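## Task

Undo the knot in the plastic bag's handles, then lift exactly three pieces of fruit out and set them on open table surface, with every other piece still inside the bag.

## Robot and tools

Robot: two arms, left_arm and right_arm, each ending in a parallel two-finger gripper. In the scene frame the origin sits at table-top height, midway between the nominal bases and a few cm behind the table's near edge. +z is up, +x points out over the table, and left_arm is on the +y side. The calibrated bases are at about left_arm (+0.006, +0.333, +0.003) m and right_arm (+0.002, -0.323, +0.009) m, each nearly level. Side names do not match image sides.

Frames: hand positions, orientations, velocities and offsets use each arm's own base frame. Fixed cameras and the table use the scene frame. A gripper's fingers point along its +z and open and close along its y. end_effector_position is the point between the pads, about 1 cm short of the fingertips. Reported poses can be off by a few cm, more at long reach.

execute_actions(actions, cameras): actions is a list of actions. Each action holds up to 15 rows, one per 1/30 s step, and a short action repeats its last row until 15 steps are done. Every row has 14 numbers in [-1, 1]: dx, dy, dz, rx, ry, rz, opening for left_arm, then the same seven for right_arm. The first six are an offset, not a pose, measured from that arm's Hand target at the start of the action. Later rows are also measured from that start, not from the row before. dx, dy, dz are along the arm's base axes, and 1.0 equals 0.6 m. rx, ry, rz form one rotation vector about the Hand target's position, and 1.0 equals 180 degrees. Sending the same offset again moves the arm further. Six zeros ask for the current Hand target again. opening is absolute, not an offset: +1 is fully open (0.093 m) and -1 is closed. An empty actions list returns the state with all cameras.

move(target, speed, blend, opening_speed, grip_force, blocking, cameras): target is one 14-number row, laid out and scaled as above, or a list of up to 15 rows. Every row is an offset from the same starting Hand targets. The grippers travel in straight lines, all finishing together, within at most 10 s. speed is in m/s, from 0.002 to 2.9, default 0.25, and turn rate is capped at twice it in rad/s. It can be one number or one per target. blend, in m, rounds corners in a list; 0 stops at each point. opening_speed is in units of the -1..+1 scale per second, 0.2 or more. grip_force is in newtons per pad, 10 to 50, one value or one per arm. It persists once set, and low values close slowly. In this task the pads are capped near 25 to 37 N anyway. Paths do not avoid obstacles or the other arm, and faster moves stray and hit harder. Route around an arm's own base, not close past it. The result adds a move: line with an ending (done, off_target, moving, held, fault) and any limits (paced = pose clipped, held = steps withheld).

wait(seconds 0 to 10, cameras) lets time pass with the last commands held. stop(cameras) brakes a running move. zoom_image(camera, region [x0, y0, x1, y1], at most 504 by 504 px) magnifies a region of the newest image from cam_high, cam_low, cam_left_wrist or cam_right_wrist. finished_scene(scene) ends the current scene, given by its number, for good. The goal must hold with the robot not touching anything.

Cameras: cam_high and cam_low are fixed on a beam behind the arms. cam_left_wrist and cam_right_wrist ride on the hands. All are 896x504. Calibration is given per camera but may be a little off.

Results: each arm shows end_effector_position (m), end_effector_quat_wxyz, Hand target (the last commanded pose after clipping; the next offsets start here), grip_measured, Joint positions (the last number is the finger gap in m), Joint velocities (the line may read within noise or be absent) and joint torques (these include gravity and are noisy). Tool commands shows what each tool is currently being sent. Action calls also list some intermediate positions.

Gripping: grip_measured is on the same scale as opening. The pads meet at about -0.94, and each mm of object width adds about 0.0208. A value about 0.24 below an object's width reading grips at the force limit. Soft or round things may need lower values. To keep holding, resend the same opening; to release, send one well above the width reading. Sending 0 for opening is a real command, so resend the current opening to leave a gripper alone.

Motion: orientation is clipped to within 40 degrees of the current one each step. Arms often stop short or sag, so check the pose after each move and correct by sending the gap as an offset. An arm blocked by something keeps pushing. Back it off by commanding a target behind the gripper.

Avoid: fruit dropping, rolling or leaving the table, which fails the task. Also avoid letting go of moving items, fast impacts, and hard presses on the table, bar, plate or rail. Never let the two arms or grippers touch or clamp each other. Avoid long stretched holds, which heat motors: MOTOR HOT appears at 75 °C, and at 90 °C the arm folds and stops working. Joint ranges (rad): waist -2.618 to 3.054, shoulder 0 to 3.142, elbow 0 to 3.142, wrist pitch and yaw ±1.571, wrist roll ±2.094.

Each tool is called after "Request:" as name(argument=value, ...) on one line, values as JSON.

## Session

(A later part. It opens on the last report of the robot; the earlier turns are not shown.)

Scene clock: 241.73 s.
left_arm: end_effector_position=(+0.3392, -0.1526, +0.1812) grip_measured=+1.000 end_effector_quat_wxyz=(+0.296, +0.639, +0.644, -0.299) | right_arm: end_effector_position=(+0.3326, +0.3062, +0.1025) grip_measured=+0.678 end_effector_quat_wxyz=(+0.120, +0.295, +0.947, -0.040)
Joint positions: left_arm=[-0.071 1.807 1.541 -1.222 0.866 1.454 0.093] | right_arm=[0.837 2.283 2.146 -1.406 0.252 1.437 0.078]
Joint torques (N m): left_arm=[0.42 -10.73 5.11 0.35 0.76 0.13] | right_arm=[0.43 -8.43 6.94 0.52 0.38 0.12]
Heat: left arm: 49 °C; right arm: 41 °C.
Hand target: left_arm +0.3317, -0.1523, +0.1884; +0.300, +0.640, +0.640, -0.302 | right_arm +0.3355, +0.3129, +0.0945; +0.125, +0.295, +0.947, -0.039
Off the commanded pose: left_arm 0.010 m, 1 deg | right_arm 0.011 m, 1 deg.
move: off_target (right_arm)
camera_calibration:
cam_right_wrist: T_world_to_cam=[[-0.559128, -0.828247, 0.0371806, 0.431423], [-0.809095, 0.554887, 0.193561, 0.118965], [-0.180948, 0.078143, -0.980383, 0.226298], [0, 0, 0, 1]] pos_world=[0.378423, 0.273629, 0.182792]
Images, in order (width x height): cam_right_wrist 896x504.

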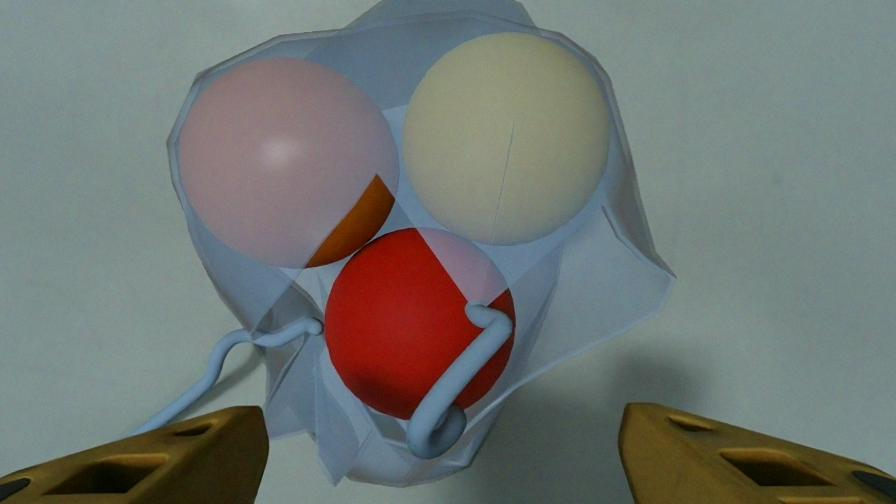

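Request:
move(target=[[0,0,0,0,0,0,1,0.0025,0.007,0,0,0,-0.11,0.62],[0,0,0,0,0,0,1,0.0025,0.007,-0.07,0,0,-0.11,0.62]], speed=0.12, cameras=["cam_right_wrist"])

Scene clock: 245.80 s.
left_arm: end_effector_position=(+0.3392, -0.1526, +0.1812) grip_measured=+1.000 end_effector_quat_wxyz=(+0.296, +0.639, +0.644, -0.299) | right_arm: end_effector_position=(+0.3381, +0.3118, +0.0671) grip_measured=+0.621 end_effector_quat_wxyz=(+0.117, +0.455, +0.881, -0.055)
Joint positions: left_arm=[-0.071 1.807 1.541 -1.222 0.866 1.454 0.093] | right_arm=[0.837 2.417 2.237 -1.439 0.254 1.797 0.075]
Joint torques (N m): left_arm=[0.4 -10.74 5.12 0.36 0.77 0.14] | right_arm=[0.53 -8.88 5.29 0.37 0.32 0.13]
Heat: left arm: 49 °C; right arm: 40 °C.
Hand target: left_arm +0.3317, -0.1523, +0.1884; +0.300, +0.640, +0.640, -0.302 | right_arm +0.3370, +0.3172, +0.0525; +0.116, +0.453, +0.882, -0.060
Off the commanded pose: left_arm 0.010 m, 1 deg | right_arm 0.016 m, 1 deg.
move: off_target (right_arm)
camera_calibration:
cam_right_wrist: T_world_to_cam=[[-0.808791, -0.587638, 0.0231956, 0.450776], [-0.573702, 0.797054, 0.188601, -0.0275691], [-0.129317, 0.139232, -0.98178, 0.155765], [0, 0, 0, 1]] pos_world=[0.36891, 0.26518, 0.14767]
Images, in order (width x height): cam_right_wrist 896x504.

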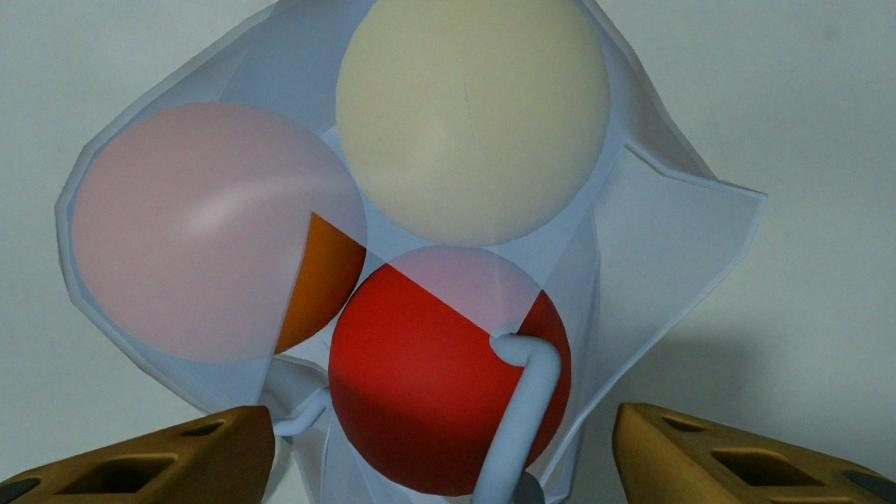

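Request:
move(target=[[0,0,0,0,0,0,1,-0.011,-0.002,-0.058,0,0,0,0.62],[0,0,0,0,0,0,1,-0.011,-0.002,-0.058,0,0,0,0.1],[0,0,0,0,0,0,1,-0.011,-0.002,0.13,0,0,0,0.1]], speed=0.12, opening_speed=0.8, cameras=["cam_right_wrist","cam_high"])

Request:
zoom_image(camera="cam_high", region=[360, 140, 520, 280])

Scene clock: 249.87 s.
left_arm: end_effector_position=(+0.3392, -0.1526, +0.1812) grip_measured=+1.000 end_effector_quat_wxyz=(+0.296, +0.639, +0.644, -0.299) | right_arm: end_effector_position=(+0.3325, +0.3118, +0.1049) grip_measured=+0.334 end_effector_quat_wxyz=(+0.119, +0.454, +0.882, -0.045)
Joint positions: left_arm=[-0.071 1.807 1.541 -1.222 0.866 1.454 0.093] | right_arm=[0.846 2.391 2.344 -1.552 0.254 1.801 0.061]
Joint torques (N m): left_arm=[0.46 -10.73 5.15 0.35 0.79 0.14] | right_arm=[0.64 -15.12 7.35 0.15 0.35 -0.03]
Heat: left arm: 49 °C; right arm: 41 °C.
Hand target: left_arm +0.3317, -0.1523, +0.1884; +0.300, +0.640, +0.640, -0.302 | right_arm +0.3304, +0.3160, +0.1305; +0.116, +0.453, +0.882, -0.060
Off the commanded pose: left_arm 0.010 m, 1 deg | right_arm 0.026 m, 2 deg.
joint sent to its limit (right arm) — joint 4 (wrist pitch), lower limit. The joint targets are off in orientation, not in position.
move: off_target (right_arm)
camera_calibration:
cam_right_wrist: T_world_to_cam=[[-0.805772, -0.592217, 0.00321946, 0.447826], [-0.580615, 0.791034, 0.192746, -0.0342144], [-0.116694, 0.15344, -0.981243, 0.183413], [0, 0, 0, 1]] pos_world=[0.362383, 0.264132, 0.185126]
Images, in order (width x height): cam_high 896x504, cam_right_wrist 896x504.

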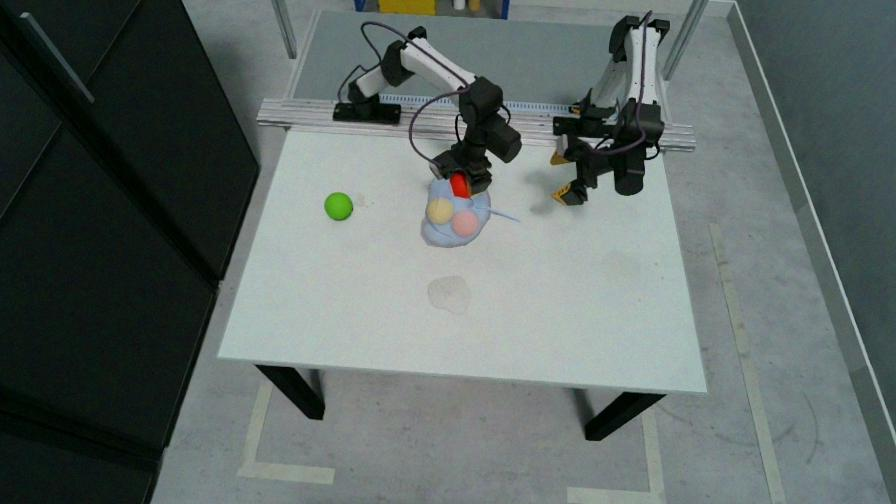

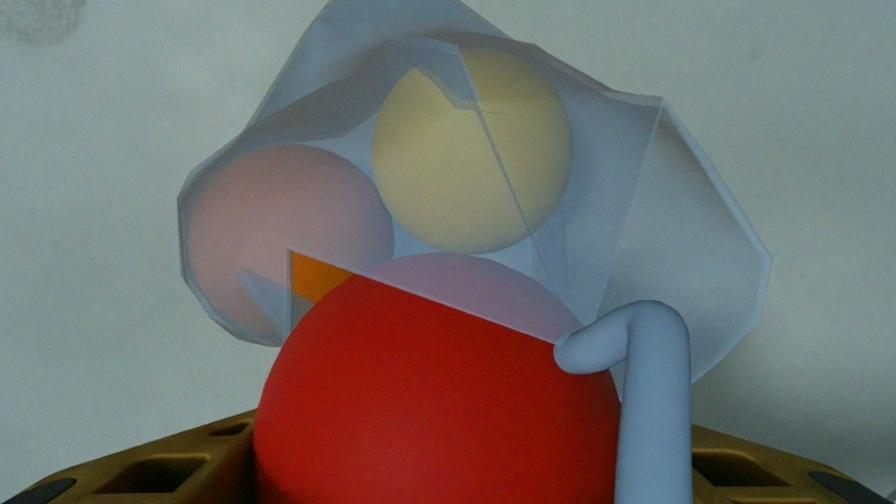

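Scaled by 3.150 from the camera's 896x504 image, which has a finer 1280x720 frame.

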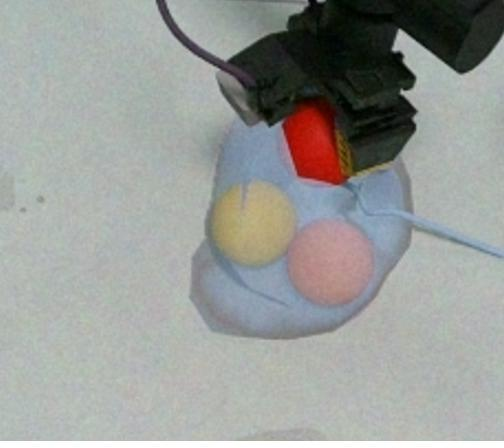

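Request:
move(target=[[0,0,0,0,0,0,1,0,-0.03,0.12,0,0,0,0.1]], speed=0.12, cameras=["cam_right_wrist","cam_high","cam_low"])

Request:
zoom_image(camera="cam_low", region=[400, 180, 600, 330])

Scene clock: 251.73 s.
left_arm: end_effector_position=(+0.3392, -0.1526, +0.1812) grip_measured=+1.000 end_effector_quat_wxyz=(+0.296, +0.639, +0.644, -0.299) | right_arm: end_effector_position=(+0.3328, +0.3022, +0.1855) grip_measured=+0.334 end_effector_quat_wxyz=(+0.146, +0.441, +0.885, +0.038)
Joint positions: left_arm=[-0.071 1.807 1.541 -1.222 0.866 1.454 0.093] | right_arm=[0.834 2.205 2.344 -1.554 0.26 1.739 0.061]
Joint torques (N m): left_arm=[0.46 -10.74 5.16 0.36 0.77 0.14] | right_arm=[-0.12 -13.12 5.87 0.46 0.39 -0.02]
Heat: left arm: 49 °C; right arm: 42 °C.
Hand target: left_arm +0.3317, -0.1523, +0.1884; +0.300, +0.640, +0.640, -0.302 | right_arm +0.3305, +0.2979, +0.2026; +0.116, +0.453, +0.882, -0.060
Off the commanded pose: left_arm 0.010 m, 1 deg | right_arm 0.018 m, 12 deg.
joint sent to its limit (right arm) — joint 4 (wrist pitch), lower limit. The joint targets are off in orientation, not in position.
move: off_target (right_arm)
camera_calibration:
cam_right_wrist: T_world_to_cam=[[-0.767529, -0.619848, -0.163367, 0.468766], [-0.640936, 0.738093, 0.210761, -0.00925811], [-0.0100592, 0.266473, -0.96379, 0.191111], [0, 0, 0, 1]] pos_world=[0.35578, 0.246471, 0.262723]
Images, in order (width x height): cam_high 896x504, cam_low 896x504, cam_right_wrist 896x504.

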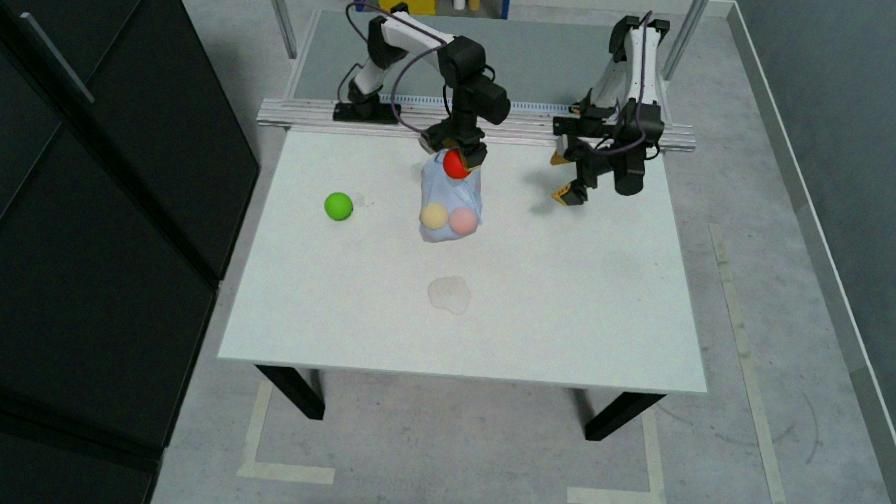

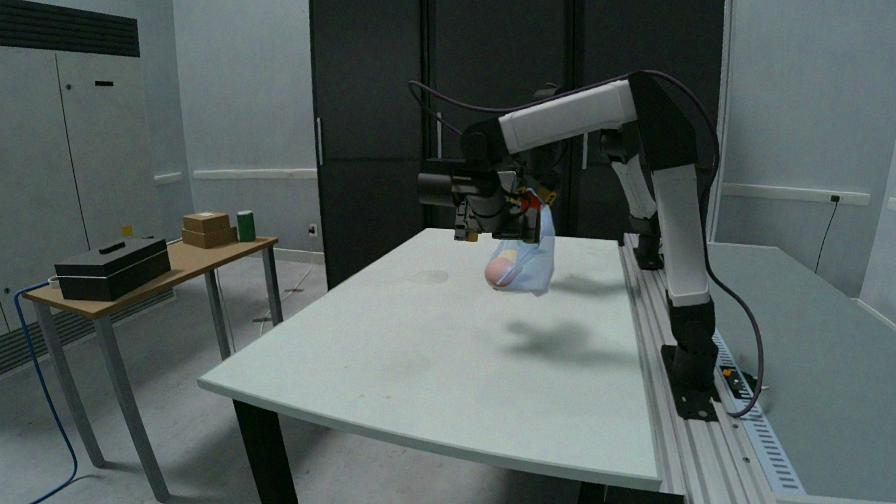

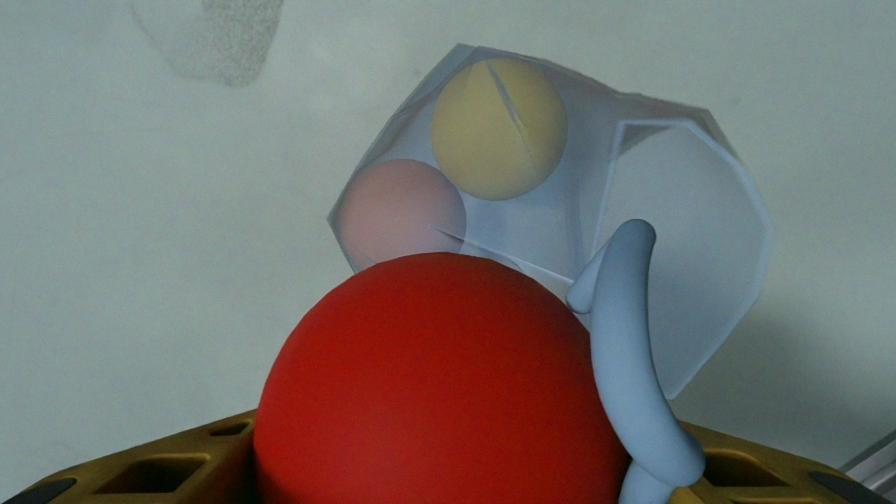

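Scaled by 2.520 from the camera's 896x504 image, which has a finer 1280x720 frame.

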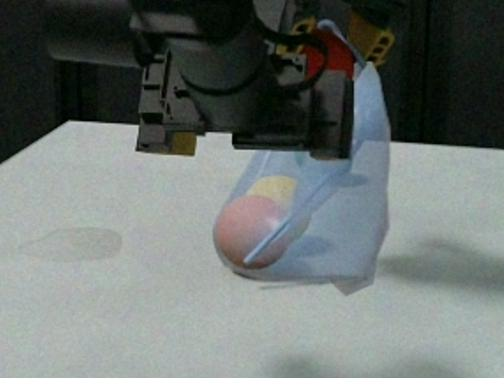

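Request:
move(target=[[0,0,0,0,0,0,1,-0.05,-0.25,-0.08,0,0,0,0.1],[0,0,0,0,0,0,1,-0.06,-0.32,-0.29,0,0,0,0.1]], speed=0.15, blend=0.02, cameras=["cam_right_wrist","cam_high","cam_low"])

Request:
zoom_image(camera="cam_high", region=[340, 130, 500, 270])

Scene clock: 255.33 s.
left_arm: end_effector_position=(+0.3392, -0.1526, +0.1812) grip_measured=+1.000 end_effector_quat_wxyz=(+0.296, +0.639, +0.644, -0.299) | right_arm: end_effector_position=(+0.2824, +0.1009, +0.0313) grip_measured=+0.334 end_effector_quat_wxyz=(+0.098, +0.451, +0.883, -0.089)
Joint positions: left_arm=[-0.071 1.807 1.541 -1.222 0.866 1.454 0.093] | right_arm=[0.489 1.781 1.116 -0.941 0.262 1.438 0.061]
Joint torques (N m): left_arm=[0.43 -10.77 5.07 0.35 0.77 0.12] | right_arm=[-0.59 -7.15 3.88 1 0.29 0.01]
Heat: left arm: 49 °C; right arm: 42 °C.
Hand target: left_arm +0.3317, -0.1523, +0.1884; +0.300, +0.640, +0.640, -0.302 | right_arm +0.2944, +0.1059, +0.0286; +0.116, +0.453, +0.882, -0.060
Off the commanded pose: left_arm 0.010 m, 1 deg | right_arm 0.013 m, 4 deg.
move: off_target (right_arm)
camera_calibration:
cam_right_wrist: T_world_to_cam=[[-0.804922, -0.584719, 0.101019, 0.278675], [-0.561036, 0.805376, 0.191333, 0.110749], [-0.193234, 0.0973332, -0.976313, 0.164857], [0, 0, 0, 1]] pos_world=[0.318302, 0.0577062, 0.11161]
Images, in order (width x height): cam_high 896x504, cam_low 896x504, cam_right_wrist 896x504.

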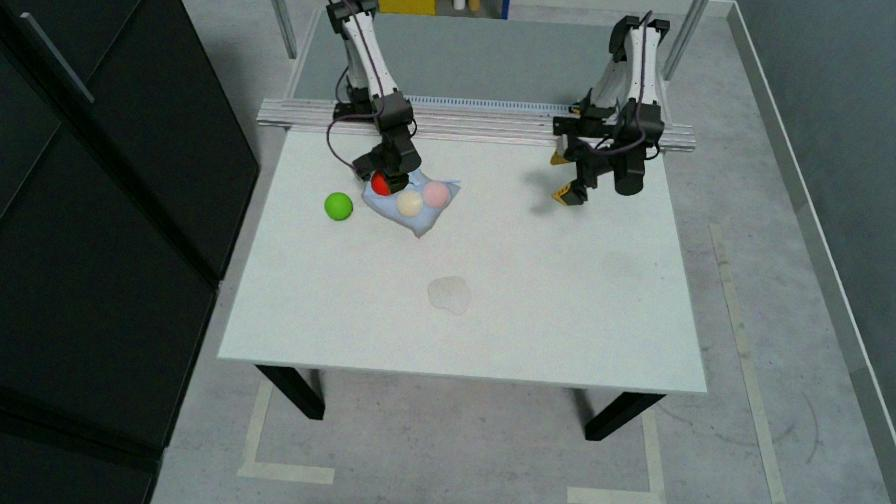

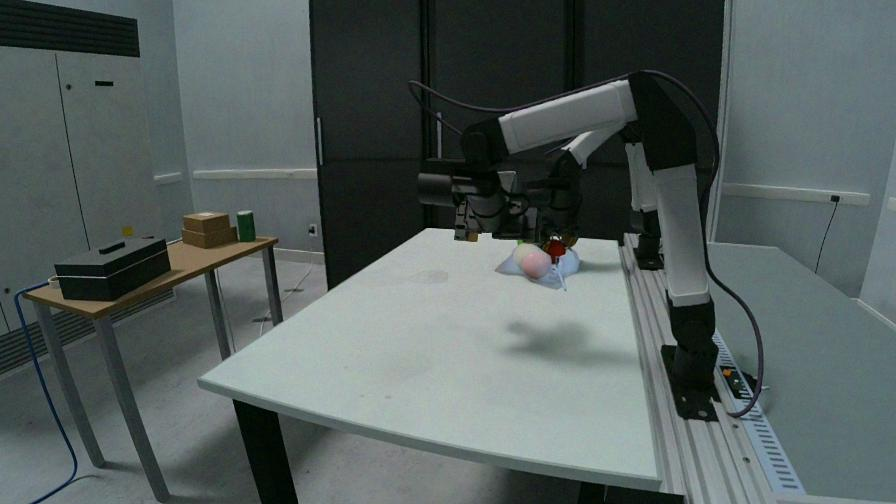

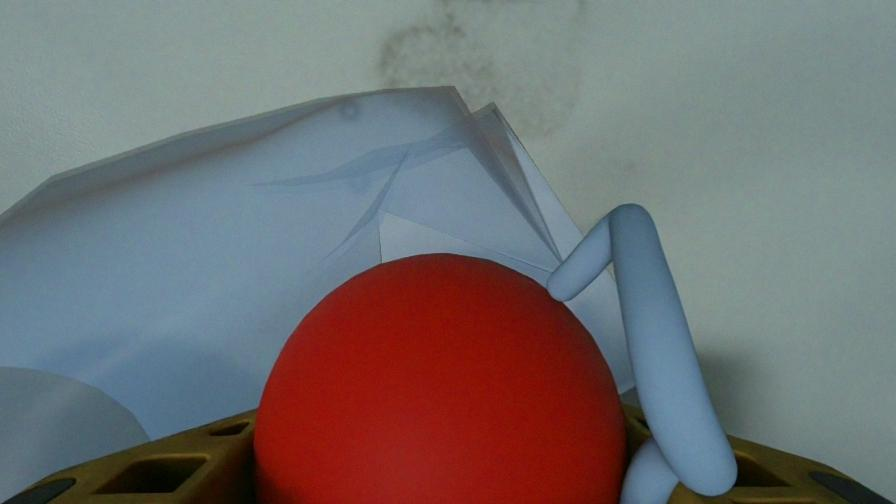

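Scaled by 3.150 from the camera's 896x504 image, which has a finer 1280x720 frame.

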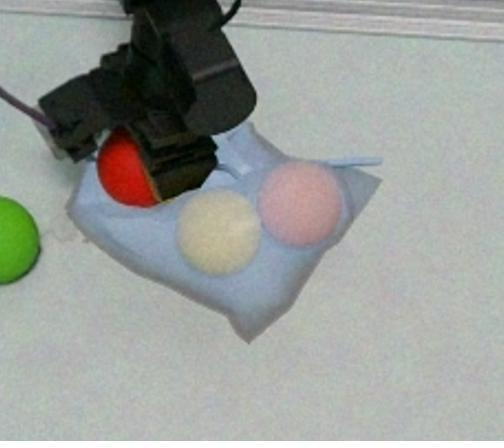

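Request:
move(target=[[0,0,0,0,0,0,1,-0.012,-0.005,-0.008,0,0,0,0.1],[0,0,0,0,0,0,1,-0.012,-0.005,-0.008,0,0,0,0.7],[0,0,0,0,0,0,1,-0.012,-0.005,0.1,0,0,0,0.7],[0,0,0,0,0,0,1,0.02,0.07,0.3,0,0,0.28,0.7]], speed=0.15, opening_speed=0.7, blend=[0,0,0.02,0], cameras=["cam_right_wrist","cam_high"])

Request:
zoom_image(camera="cam_right_wrist", region=[200, 0, 700, 400])

Scene clock: 262.27 s.
left_arm: end_effector_position=(+0.3392, -0.1526, +0.1812) grip_measured=+1.000 end_effector_quat_wxyz=(+0.296, +0.639, +0.644, -0.299) | right_arm: end_effector_position=(+0.3072, +0.1419, +0.2040) grip_measured=+0.698 end_effector_quat_wxyz=(+0.132, +0.044, +0.990, -0.013)
Joint positions: left_arm=[-0.071 1.807 1.541 -1.222 0.866 1.454 0.093] | right_arm=[0.512 1.655 1.664 -1.367 0.161 0.584 0.079]
Joint torques (N m): left_arm=[0.36 -10.74 5.08 0.35 0.76 0.13] | right_arm=[0.42 -5.68 8.54 0.66 0.11 -0.04]
Heat: left arm: 49 °C; right arm: 41 °C.
Hand target: left_arm +0.3317, -0.1523, +0.1884; +0.300, +0.640, +0.640, -0.302 | right_arm +0.3064, +0.1479, +0.2086; +0.131, +0.035, +0.991, -0.005
Off the commanded pose: left_arm 0.010 m, 1 deg | right_arm 0.008 m, 1 deg.
move: done
camera_calibration:
cam_right_wrist: T_world_to_cam=[[-0.0801888, -0.995687, 0.0466635, 0.152074], [-0.9795, 0.0873914, 0.181501, 0.291111], [-0.184796, -0.0311526, -0.982283, 0.351078], [0, 0, 0, 1]] pos_world=[0.362216, 0.136914, 0.284924]
Images, in order (width x height): cam_high 896x504, cam_right_wrist 896x504.

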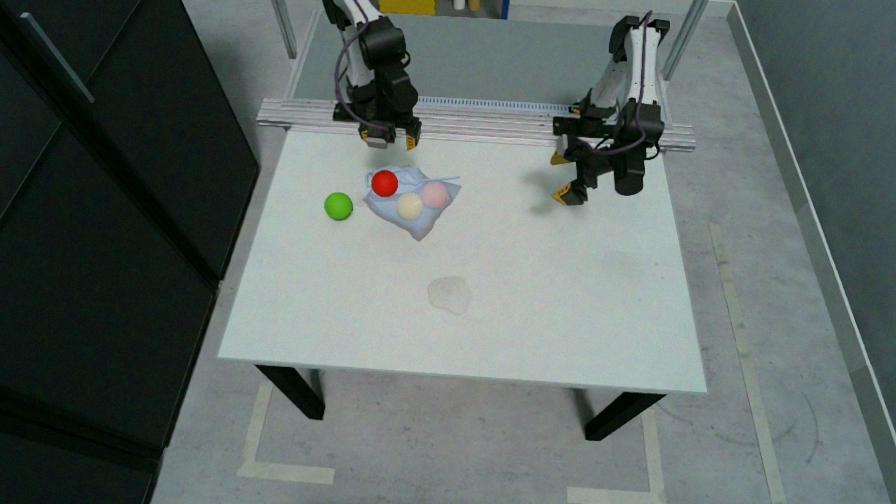

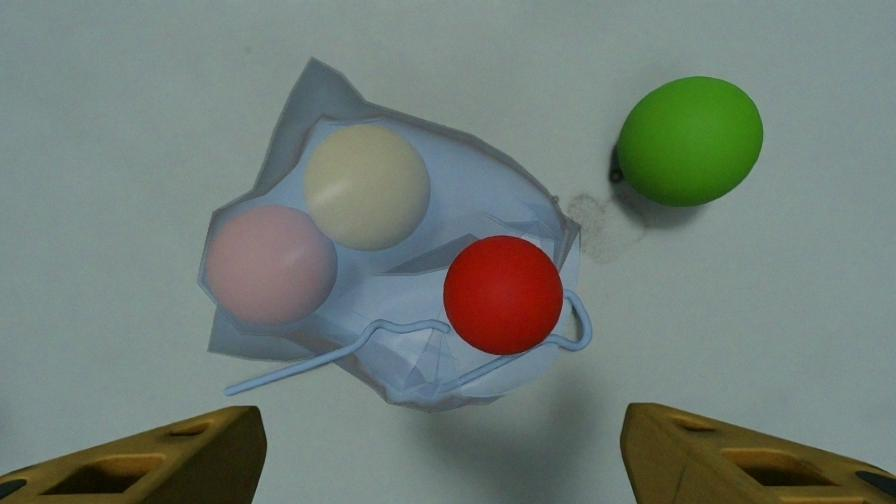

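Scaled by 1.008 from the camera's 896x504 image, which has a finer 1280x720 frame.

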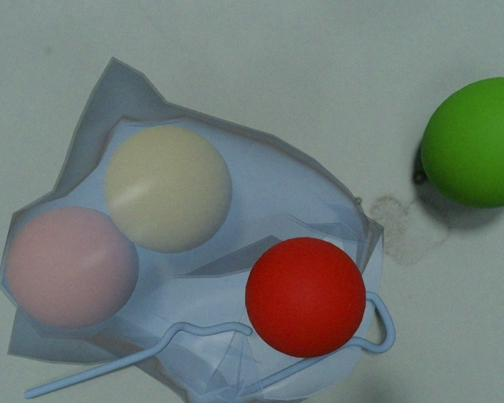

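Request:
move(target=[[0,0,0,0,0,0,1,-0.039,-0.078,-0.15,0,0,0.2,0.7],[0,0,0,0,0,0,1,-0.039,-0.078,-0.29,0,0,0.2,0.7],[0,0,0,0,0,0,1,-0.039,-0.078,-0.29,0,0,0.2,0.1],[0,0,0,0,0,0,1,-0.03,-0.078,-0.05,0,0,0.2,0.1]], speed=0.2, opening_speed=0.8, cameras=["cam_right_wrist","cam_high"])

Scene clock: 269.53 s.
left_arm: end_effector_position=(+0.3392, -0.1526, +0.1812) grip_measured=+1.000 end_effector_quat_wxyz=(+0.296, +0.639, +0.644, -0.299) | right_arm: end_effector_position=(+0.2875, +0.0989, +0.1715) grip_measured=+0.261 end_effector_quat_wxyz=(+0.120, -0.270, +0.955, +0.029)
Joint positions: left_arm=[-0.071 1.807 1.541 -1.222 0.866 1.454 0.093] | right_arm=[0.303 1.478 1.358 -1.209 -0.051 -0.241 0.058]
Joint torques (N m): left_arm=[0.46 -10.71 5.12 0.35 0.79 0.14] | right_arm=[-0.39 -5.09 8.53 0.68 -0.09 -0.03]
Heat: left arm: 49 °C; right arm: 40 °C.
Hand target: left_arm +0.3317, -0.1523, +0.1884; +0.300, +0.640, +0.640, -0.302 | right_arm +0.2884, +0.1011, +0.1786; +0.126, -0.273, +0.953, +0.036
Off the commanded pose: left_arm 0.010 m, 1 deg | right_arm 0.008 m, 1 deg.
move: done
camera_calibration:
cam_right_wrist: T_world_to_cam=[[0.530711, -0.846513, 0.0419761, -0.0804356], [-0.834593, -0.513327, 0.199875, 0.295994], [-0.14765, -0.141109, -0.978922, 0.313792], [0, 0, 0, 1]] pos_world=[0.336054, 0.128131, 0.251393]
Images, in order (width x height): cam_high 896x504, cam_right_wrist 896x504.

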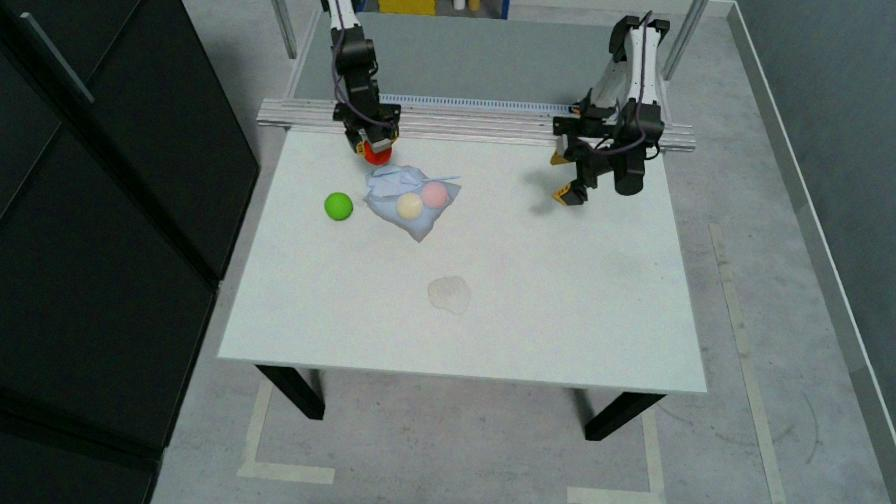

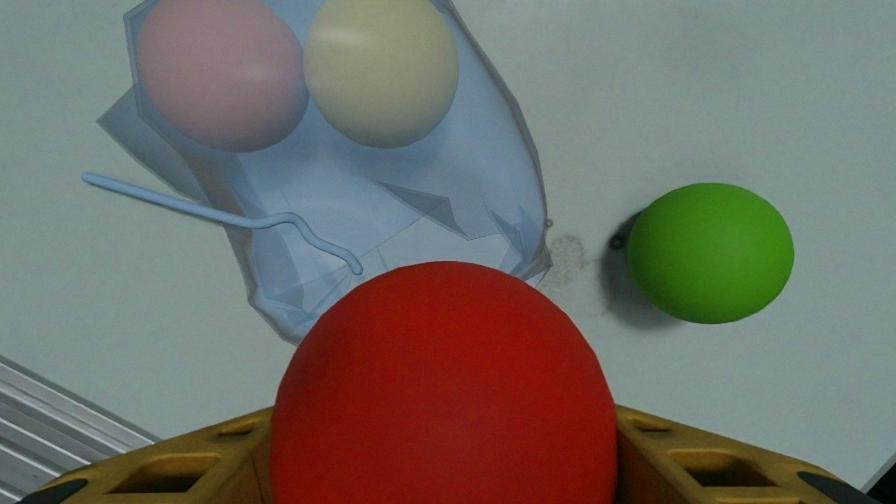

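Request:
move(target=[[0,0,0,0,0,0,1,0.286,-0.035,-0.03,0,0,0,0.1],[0,0,0,0,0,0,1,0.286,-0.035,-0.238,0,0,0,0.1],[0,0,0,0,0,0,1,0.286,-0.035,-0.245,0,0,0,0.1],[0,0,0,0,0,0,1,0.286,-0.035,-0.245,0,0,0,0.7],[0,0,0,0,0,0,1,0.286,-0.035,-0.08,0,0,0,0.7],[0,0,0,0,0,0,1,0.2,0.1,0.02,0,0,0,0.7]], speed=[0.2,0.15,0.05,0.1,0.2,0.25], blend=[0.01,0,0,0,0.02,0], opening_speed=0.7, cameras=["cam_right_wrist","cam_high"])

Request:
zoom_image(camera="cam_high", region=[320, 140, 480, 280])

Scene clock: 276.20 s.
left_arm: end_effector_position=(+0.3392, -0.1526, +0.1812) grip_measured=+1.000 end_effector_quat_wxyz=(+0.296, +0.639, +0.644, -0.299) | right_arm: end_effector_position=(+0.4091, +0.1610, +0.1727) grip_measured=+0.698 end_effector_quat_wxyz=(+0.108, -0.275, +0.955, +0.039)
Joint positions: left_arm=[-0.071 1.807 1.541 -1.222 0.866 1.454 0.093] | right_arm=[0.351 2.051 2.056 -1.355 -0.061 -0.204 0.079]
Joint torques (N m): left_arm=[0.4 -10.73 5.09 0.35 0.76 0.12] | right_arm=[0.08 -11.4 8.57 0.65 0.14 0.09]
Heat: left arm: 49 °C; right arm: 40 °C.
Hand target: left_arm +0.3317, -0.1523, +0.1884; +0.300, +0.640, +0.640, -0.302 | right_arm +0.4084, +0.1611, +0.1906; +0.126, -0.273, +0.953, +0.036
Off the commanded pose: left_arm 0.010 m, 1 deg | right_arm 0.018 m, 2 deg.
move: off_target (right_arm); target 4's new opening was sent with right_arm's hand 0.013 m and 1 deg from that target
camera_calibration:
cam_right_wrist: T_world_to_cam=[[0.543505, -0.839212, 0.0180278, -0.0947413], [-0.821305, -0.527226, 0.217924, 0.422858], [-0.17338, -0.133249, -0.975799, 0.350448], [0, 0, 0, 1]] pos_world=[0.459548, 0.190131, 0.251523]
Images, in order (width x height): cam_high 896x504, cam_right_wrist 896x504.

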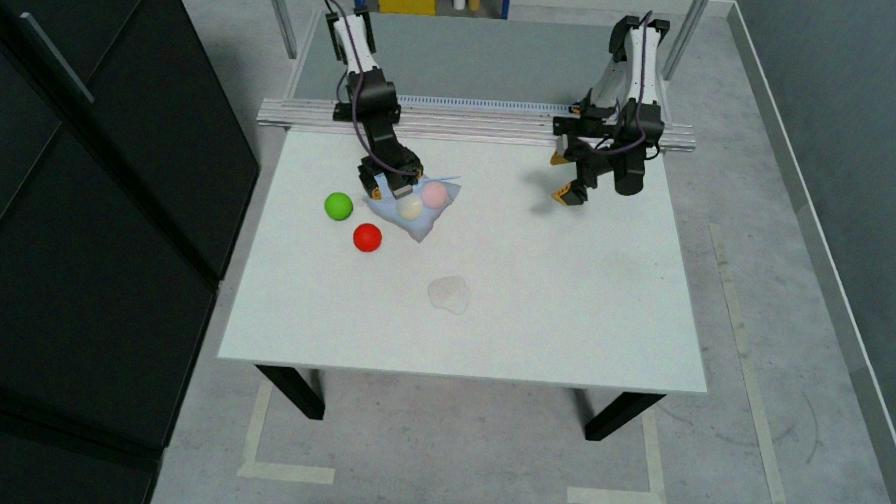

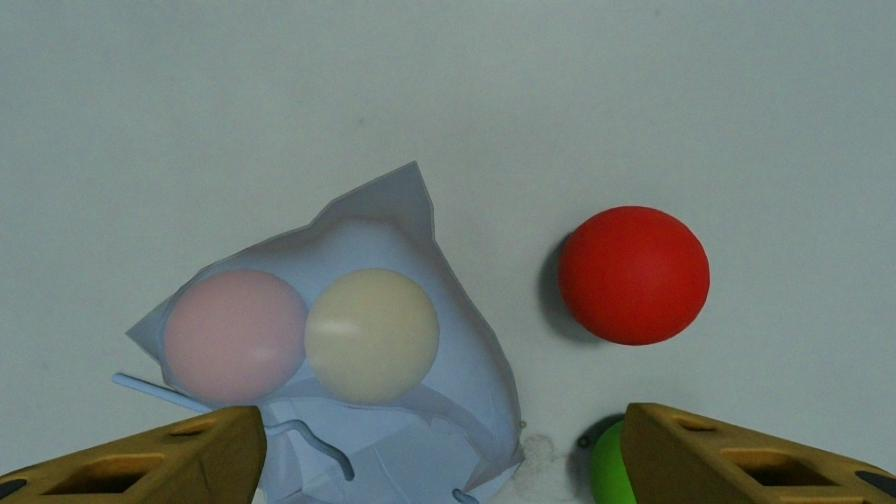

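Scaled by 3.150 from the camera's 896x504 image, which has a finer 1280x720 frame.

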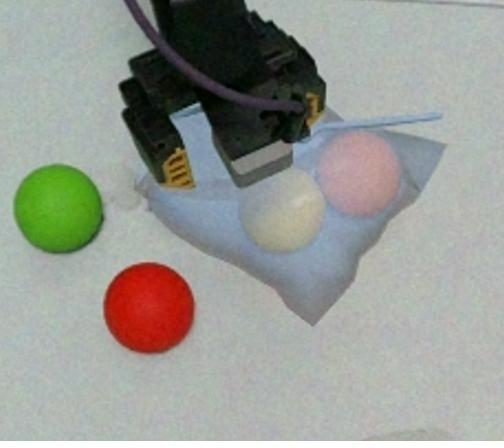

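Request:
move(target=[0,0,0,0,0,0,1,-0.22,-0.02,0.0,0,0,0,0.7], cameras=["cam_right_wrist"])

Request:
zoom_image(camera="cam_right_wrist", region=[100, 0, 600, 400])

Scene clock: 277.97 s.
left_arm: end_effector_position=(+0.3392, -0.1526, +0.1812) grip_measured=+1.000 end_effector_quat_wxyz=(+0.296, +0.639, +0.644, -0.299) | right_arm: end_effector_position=(+0.2753, +0.1481, +0.1889) grip_measured=+0.698 end_effector_quat_wxyz=(+0.114, -0.275, +0.954, +0.037)
Joint positions: left_arm=[-0.071 1.807 1.541 -1.222 0.866 1.454 0.093] | right_arm=[0.478 1.523 1.471 -1.28 -0.028 -0.079 0.079]
Joint torques (N m): left_arm=[0.38 -10.66 5.15 0.34 0.78 0.16] | right_arm=[0.23 -6.37 5.41 0.95 0.13 0.12]
Heat: left arm: 49 °C; right arm: 40 °C.
Hand target: left_arm +0.3317, -0.1523, +0.1884; +0.300, +0.640, +0.640, -0.302 | right_arm +0.2765, +0.1492, +0.1906; +0.126, -0.273, +0.953, +0.036
Off the commanded pose: left_arm 0.010 m, 1 deg | right_arm 0.002 m, 1 deg.
move: done
camera_calibration:
cam_right_wrist: T_world_to_cam=[[0.541775, -0.840194, 0.0235411, -0.0335907], [-0.824984, -0.52619, 0.206218, 0.305615], [-0.160876, -0.131145, -0.978223, 0.338044], [0, 0, 0, 1]] pos_world=[0.32471, 0.176922, 0.268449]
Images, in order (width x height): cam_right_wrist 896x504.

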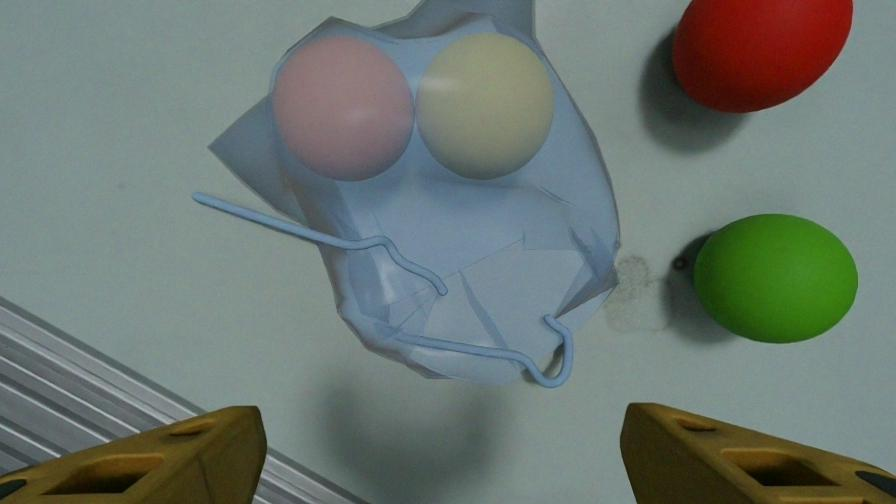

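Scaled by 1.008 from the camera's 896x504 image, which has a finer 1280x720 frame.

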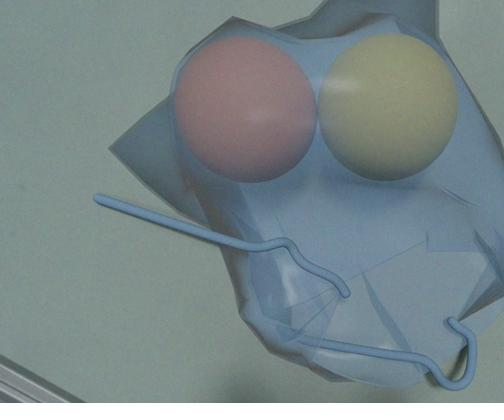

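Request:
move(target=[[0,0,0,0,0,0,1,-0.026,-0.015,-0.2,0,0,0.2,-0.3]], cameras=["cam_right_wrist"])

Scene clock: 281.10 s.
left_arm: end_effector_position=(+0.3392, -0.1526, +0.1812) grip_measured=+1.000 end_effector_quat_wxyz=(+0.296, +0.639, +0.644, -0.299) | right_arm: end_effector_position=(+0.2603, +0.1382, +0.0777) grip_measured=-0.298 end_effector_quat_wxyz=(+0.112, -0.552, +0.824, +0.066)
Joint positions: left_arm=[-0.071 1.807 1.541 -1.222 0.866 1.454 0.093] | right_arm=[0.39 1.505 1.009 -0.879 -0.173 -0.774 0.031]
Joint torques (N m): left_arm=[0.46 -10.67 5.05 0.36 0.76 0.12] | right_arm=[-0.49 -3.22 5.49 0.9 -0.18 0.01]
Heat: left arm: 50 °C; right arm: 40 °C.
Hand target: left_arm +0.3317, -0.1523, +0.1884; +0.300, +0.640, +0.640, -0.302 | right_arm +0.2608, +0.1401, +0.0706; +0.108, -0.554, +0.822, +0.073
Off the commanded pose: left_arm 0.010 m, 1 deg | right_arm 0.007 m, 1 deg.
move: done
camera_calibration:
cam_right_wrist: T_world_to_cam=[[0.926855, -0.372353, 0.047897, -0.197994], [-0.374497, -0.908075, 0.187489, 0.247926], [-0.0263178, -0.191712, -0.981098, 0.199184], [0, 0, 0, 1]] pos_world=[0.281601, 0.189598, 0.158419]
Images, in order (width x height): cam_right_wrist 896x504.

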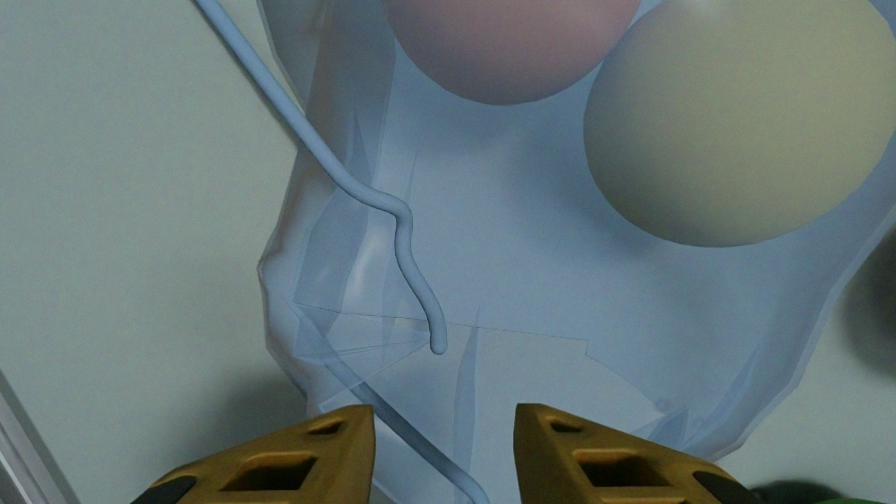

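Request:
move(target=[[0,0,0,0,0,0,1,0,-0.010,-0.124,0,0,0,-0.3],[0,0,0,0,0,0,1,0,-0.010,-0.126,0,0,0,-1],[0,0,0,0,0,0,1,0.01,0,-0.05,0,0,0,-1]], speed=0.12, cameras=["cam_right_wrist"])

Scene clock: 285.13 s.
left_arm: end_effector_position=(+0.3392, -0.1526, +0.1812) grip_measured=+1.000 end_effector_quat_wxyz=(+0.296, +0.639, +0.644, -0.299) | right_arm: end_effector_position=(+0.2630, +0.1346, +0.0288) grip_measured=-0.985 end_effector_quat_wxyz=(+0.094, -0.551, +0.826, +0.074)
Joint positions: left_arm=[-0.071 1.807 1.541 -1.222 0.866 1.454 0.093] | right_arm=[0.367 1.613 0.914 -0.718 -0.186 -0.796 0]
Joint torques (N m): left_arm=[0.39 -10.71 5.08 0.35 0.78 0.13] | right_arm=[0.59 -7.3 7.68 0.49 -0.08 0.1]
Heat: left arm: 50 °C; right arm: 39 °C.
Hand target: left_arm +0.3317, -0.1523, +0.1884; +0.300, +0.640, +0.640, -0.302 | right_arm +0.2668, +0.1401, +0.0406; +0.108, -0.554, +0.822, +0.073
Off the commanded pose: left_arm 0.010 m, 1 deg | right_arm 0.014 m, 2 deg.
move: off_target (right_arm)
camera_calibration:
cam_right_wrist: T_world_to_cam=[[0.928492, -0.371097, 0.0137566, -0.199042], [-0.365755, -0.907462, 0.206728, 0.251947], [-0.0642328, -0.196977, -0.978302, 0.161173], [0, 0, 0, 1]] pos_world=[0.287313, 0.186516, 0.108329]
Images, in order (width x height): cam_right_wrist 896x504.

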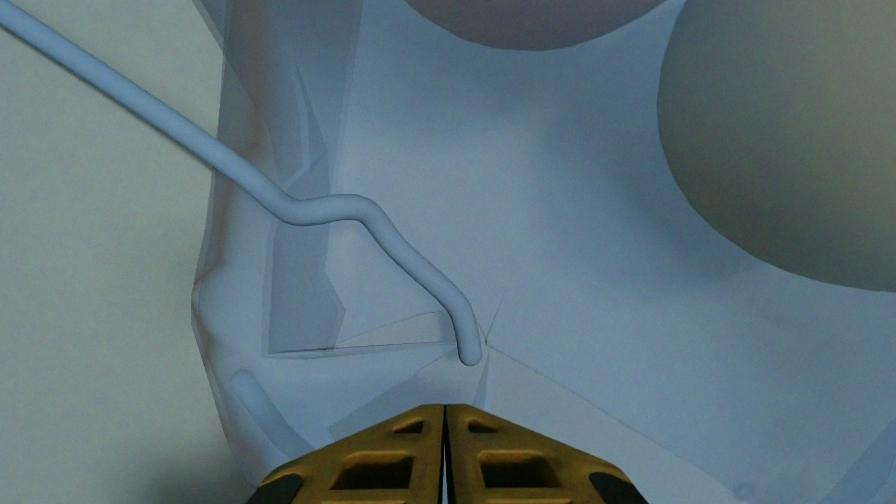

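Request:
move(target=[[0,0,0,0,0,0,1,0.018,0.003,0,0,0,0,-0.3],[0,0,0,0,0,0,1,0.018,0.003,-0.08,0,0,0,-0.3]], speed=0.12, cameras=["cam_right_wrist"])

Scene clock: 287.67 s.
left_arm: end_effector_position=(+0.3392, -0.1526, +0.1812) grip_measured=+1.000 end_effector_quat_wxyz=(+0.296, +0.639, +0.644, -0.299) | right_arm: end_effector_position=(+0.2819, +0.1430, +0.0047) grip_measured=-0.302 end_effector_quat_wxyz=(+0.121, -0.552, +0.822, +0.072)
Joint positions: left_arm=[-0.071 1.807 1.541 -1.222 0.866 1.454 0.093] | right_arm=[0.367 1.697 0.884 -0.551 -0.193 -0.796 0.031]
Joint torques (N m): left_arm=[0.38 -10.7 5.09 0.35 0.76 0.13] | right_arm=[-0.03 -3.41 4.21 0.9 -0.04 0]
Heat: left arm: 50 °C; right arm: 38 °C.
Hand target: left_arm +0.3317, -0.1523, +0.1884; +0.300, +0.640, +0.640, -0.302 | right_arm +0.2777, +0.1419, -0.0074; +0.109, -0.554, +0.822, +0.073
Off the commanded pose: left_arm 0.010 m, 1 deg | right_arm 0.013 m, 1 deg.
move: off_target (right_arm)
camera_calibration:
cam_right_wrist: T_world_to_cam=[[0.927447, -0.370756, 0.0488142, -0.213027], [-0.373569, -0.912633, 0.165975, 0.27466], [-0.0169867, -0.172168, -0.984921, 0.123497], [0, 0, 0, 1]] pos_world=[0.302274, 0.192945, 0.0864464]
Images, in order (width x height): cam_right_wrist 896x504.

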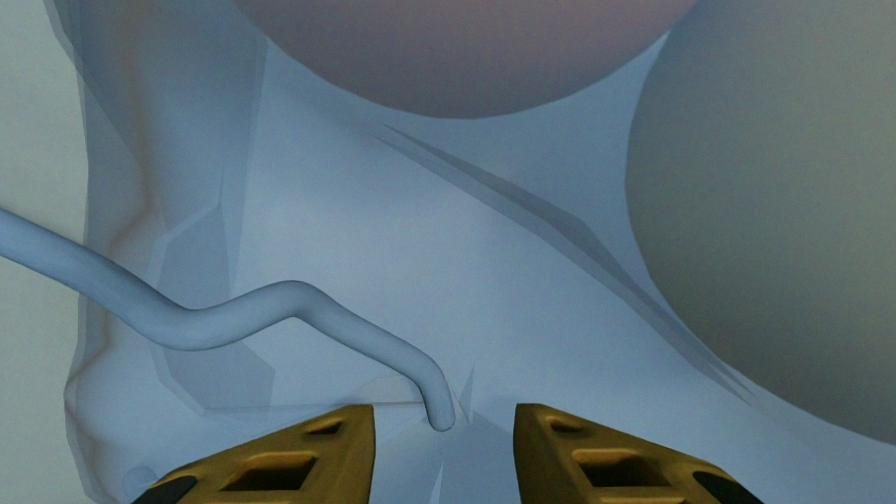

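Request:
move(target=[[0,0,0,0,0,0,1,0.004,0.006,-0.006,0,0,0,-0.3],[0,0,0,0,0,0,1,0.004,0.006,-0.006,0,0,0,-1],[0,0,0,0,0,0,1,0.02,0.02,0.12,0,0,0,-1]], speed=0.12, cameras=["cam_right_wrist"])

Scene clock: 290.87 s.
left_arm: end_effector_position=(+0.3392, -0.1526, +0.1812) grip_measured=+1.000 end_effector_quat_wxyz=(+0.296, +0.639, +0.644, -0.299) | right_arm: end_effector_position=(+0.2858, +0.1506, +0.0521) grip_measured=-0.985 end_effector_quat_wxyz=(+0.095, -0.553, +0.824, +0.080)
Joint positions: left_arm=[-0.071 1.807 1.541 -1.222 0.866 1.454 0.093] | right_arm=[0.384 1.677 1.082 -0.821 -0.196 -0.783 0]
Joint torques (N m): left_arm=[0.4 -10.74 5.07 0.37 0.79 0.13] | right_arm=[0.58 -8.09 7.91 0.44 0.05 0.14]
Heat: left arm: 50 °C; right arm: 38 °C.
Hand target: left_arm +0.3317, -0.1523, +0.1884; +0.300, +0.640, +0.640, -0.302 | right_arm +0.2896, +0.1539, +0.0646; +0.108, -0.554, +0.822, +0.073
Off the commanded pose: left_arm 0.010 m, 1 deg | right_arm 0.014 m, 2 deg.
move: off_target (right_arm); target 2's new opening was sent with right_arm's hand 0.015 m and 2 deg from that target
camera_calibration:
cam_right_wrist: T_world_to_cam=[[0.930478, -0.366308, 0.00544599, -0.215455], [-0.359985, -0.911456, 0.199146, 0.269335], [-0.0679849, -0.187261, -0.979955, 0.188157], [0, 0, 0, 1]] pos_world=[0.310224, 0.201799, 0.131922]
Images, in order (width x height): cam_right_wrist 896x504.

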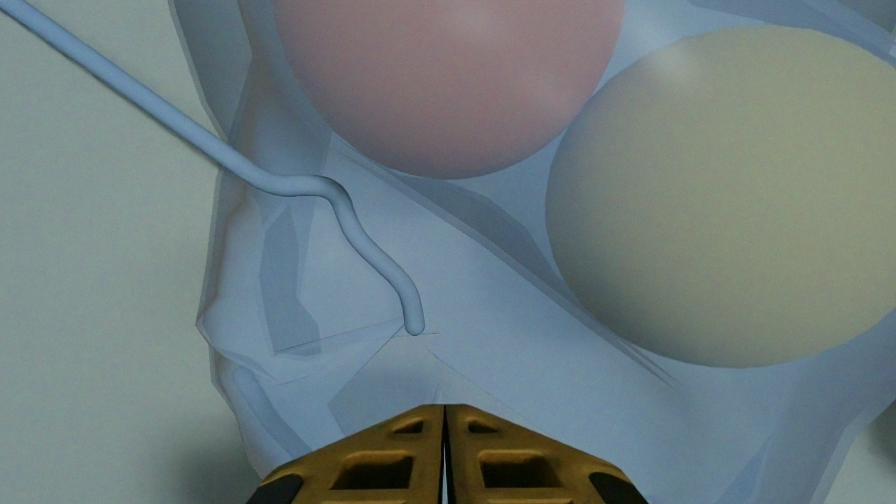

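Request:
move(target=[[0,0,0,0,0,0,1,-0.024,-0.004,-0.1,0,0,0,-0.3],[0,0,0,0,0,0,1,-0.024,-0.004,-0.134,0,0,0,-0.3]], speed=0.1, cameras=["cam_right_wrist"])

Scene clock: 294.13 s.
left_arm: end_effector_position=(+0.3392, -0.1526, +0.1812) grip_measured=+1.000 end_effector_quat_wxyz=(+0.296, +0.639, +0.644, -0.299) | right_arm: end_effector_position=(+0.2870, +0.1555, +0.0016) grip_measured=-0.302 end_effector_quat_wxyz=(+0.137, -0.554, +0.818, +0.073)
Joint positions: left_arm=[-0.071 1.807 1.541 -1.222 0.866 1.454 0.093] | right_arm=[0.396 1.715 0.881 -0.493 -0.196 -0.772 0.031]
Joint torques (N m): left_arm=[0.46 -10.76 5.09 0.34 0.77 0.14] | right_arm=[0.36 -3.18 3.38 0.78 0.08 0.13]
Heat: left arm: 50 °C; right arm: 38 °C.
Hand target: left_arm +0.3317, -0.1523, +0.1884; +0.300, +0.640, +0.640, -0.302 | right_arm +0.2753, +0.1515, -0.0157; +0.109, -0.554, +0.822, +0.073
Off the commanded pose: left_arm 0.010 m, 1 deg | right_arm 0.021 m, 3 deg.
move: off_target (right_arm)
camera_calibration:
cam_right_wrist: T_world_to_cam=[[0.928213, -0.366039, 0.0666111, -0.213932], [-0.371897, -0.917973, 0.137903, 0.288817], [0.0106695, -0.152775, -0.988203, 0.111808], [0, 0, 0, 1]] pos_world=[0.304791, 0.2039, 0.0849103]
Images, in order (width x height): cam_right_wrist 896x504.

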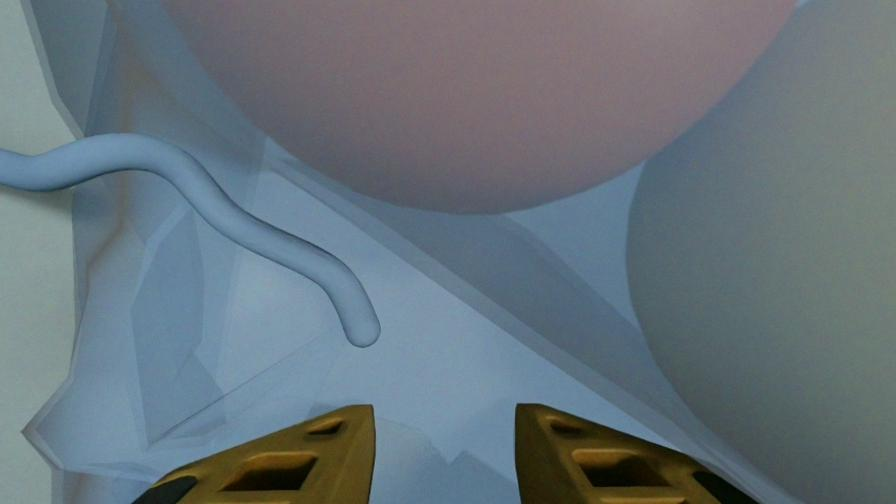

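Request:
move(target=[[0,0,0,0,0,0,1,-0.008,0.015,0.025,0,0,0,-0.2],[0,0,0,0,0,0,1,-0.012,0.036,0.015,0,0,0,-0.2],[0,0,0,0,0,0,1,-0.012,0.036,-0.004,0,0,0,-0.2]], speed=0.1, cameras=["cam_right_wrist"])

Scene clock: 296.60 s.
left_arm: end_effector_position=(+0.3392, -0.1526, +0.1812) grip_measured=+1.000 end_effector_quat_wxyz=(+0.296, +0.639, +0.644, -0.299) | right_arm: end_effector_position=(+0.2780, +0.1767, +0.0005) grip_measured=-0.202 end_effector_quat_wxyz=(+0.136, -0.555, +0.817, +0.073)
Joint positions: left_arm=[-0.071 1.807 1.541 -1.222 0.866 1.454 0.093] | right_arm=[0.476 1.719 0.881 -0.477 -0.177 -0.694 0.036]
Joint torques (N m): left_arm=[0.43 -10.73 5.12 0.35 0.78 0.13] | right_arm=[0.43 -2.7 3.62 0.88 0.06 0.14]
Heat: left arm: 50 °C; right arm: 37 °C.
Hand target: left_arm +0.3317, -0.1523, +0.1884; +0.300, +0.640, +0.640, -0.302 | right_arm +0.2681, +0.1731, -0.0182; +0.109, -0.554, +0.822, +0.073
Off the commanded pose: left_arm 0.010 m, 1 deg | right_arm 0.021 m, 3 deg.
move: off_target (right_arm)
camera_calibration:
cam_right_wrist: T_world_to_cam=[[0.929069, -0.364354, 0.063847, -0.198295], [-0.369825, -0.91853, 0.139759, 0.304628], [0.0077235, -0.153458, -0.988125, 0.114983], [0, 0, 0, 1]] pos_world=[0.296001, 0.225206, 0.0837032]
Images, in order (width x height): cam_right_wrist 896x504.

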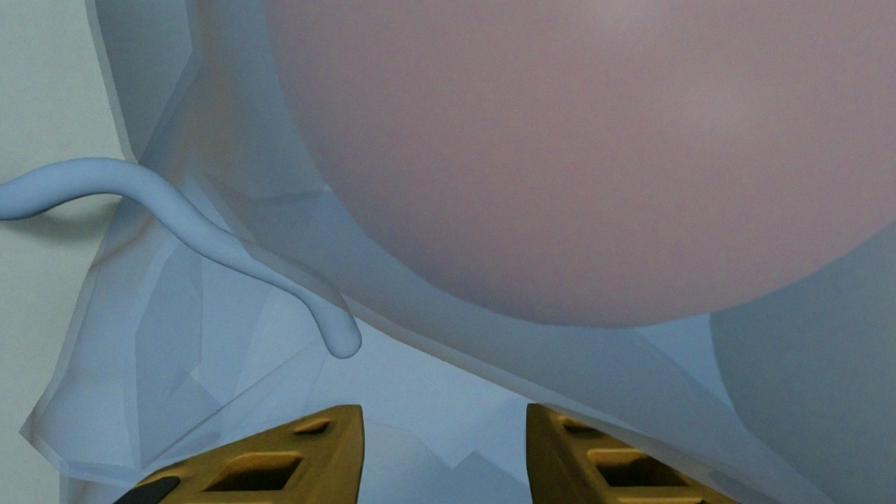

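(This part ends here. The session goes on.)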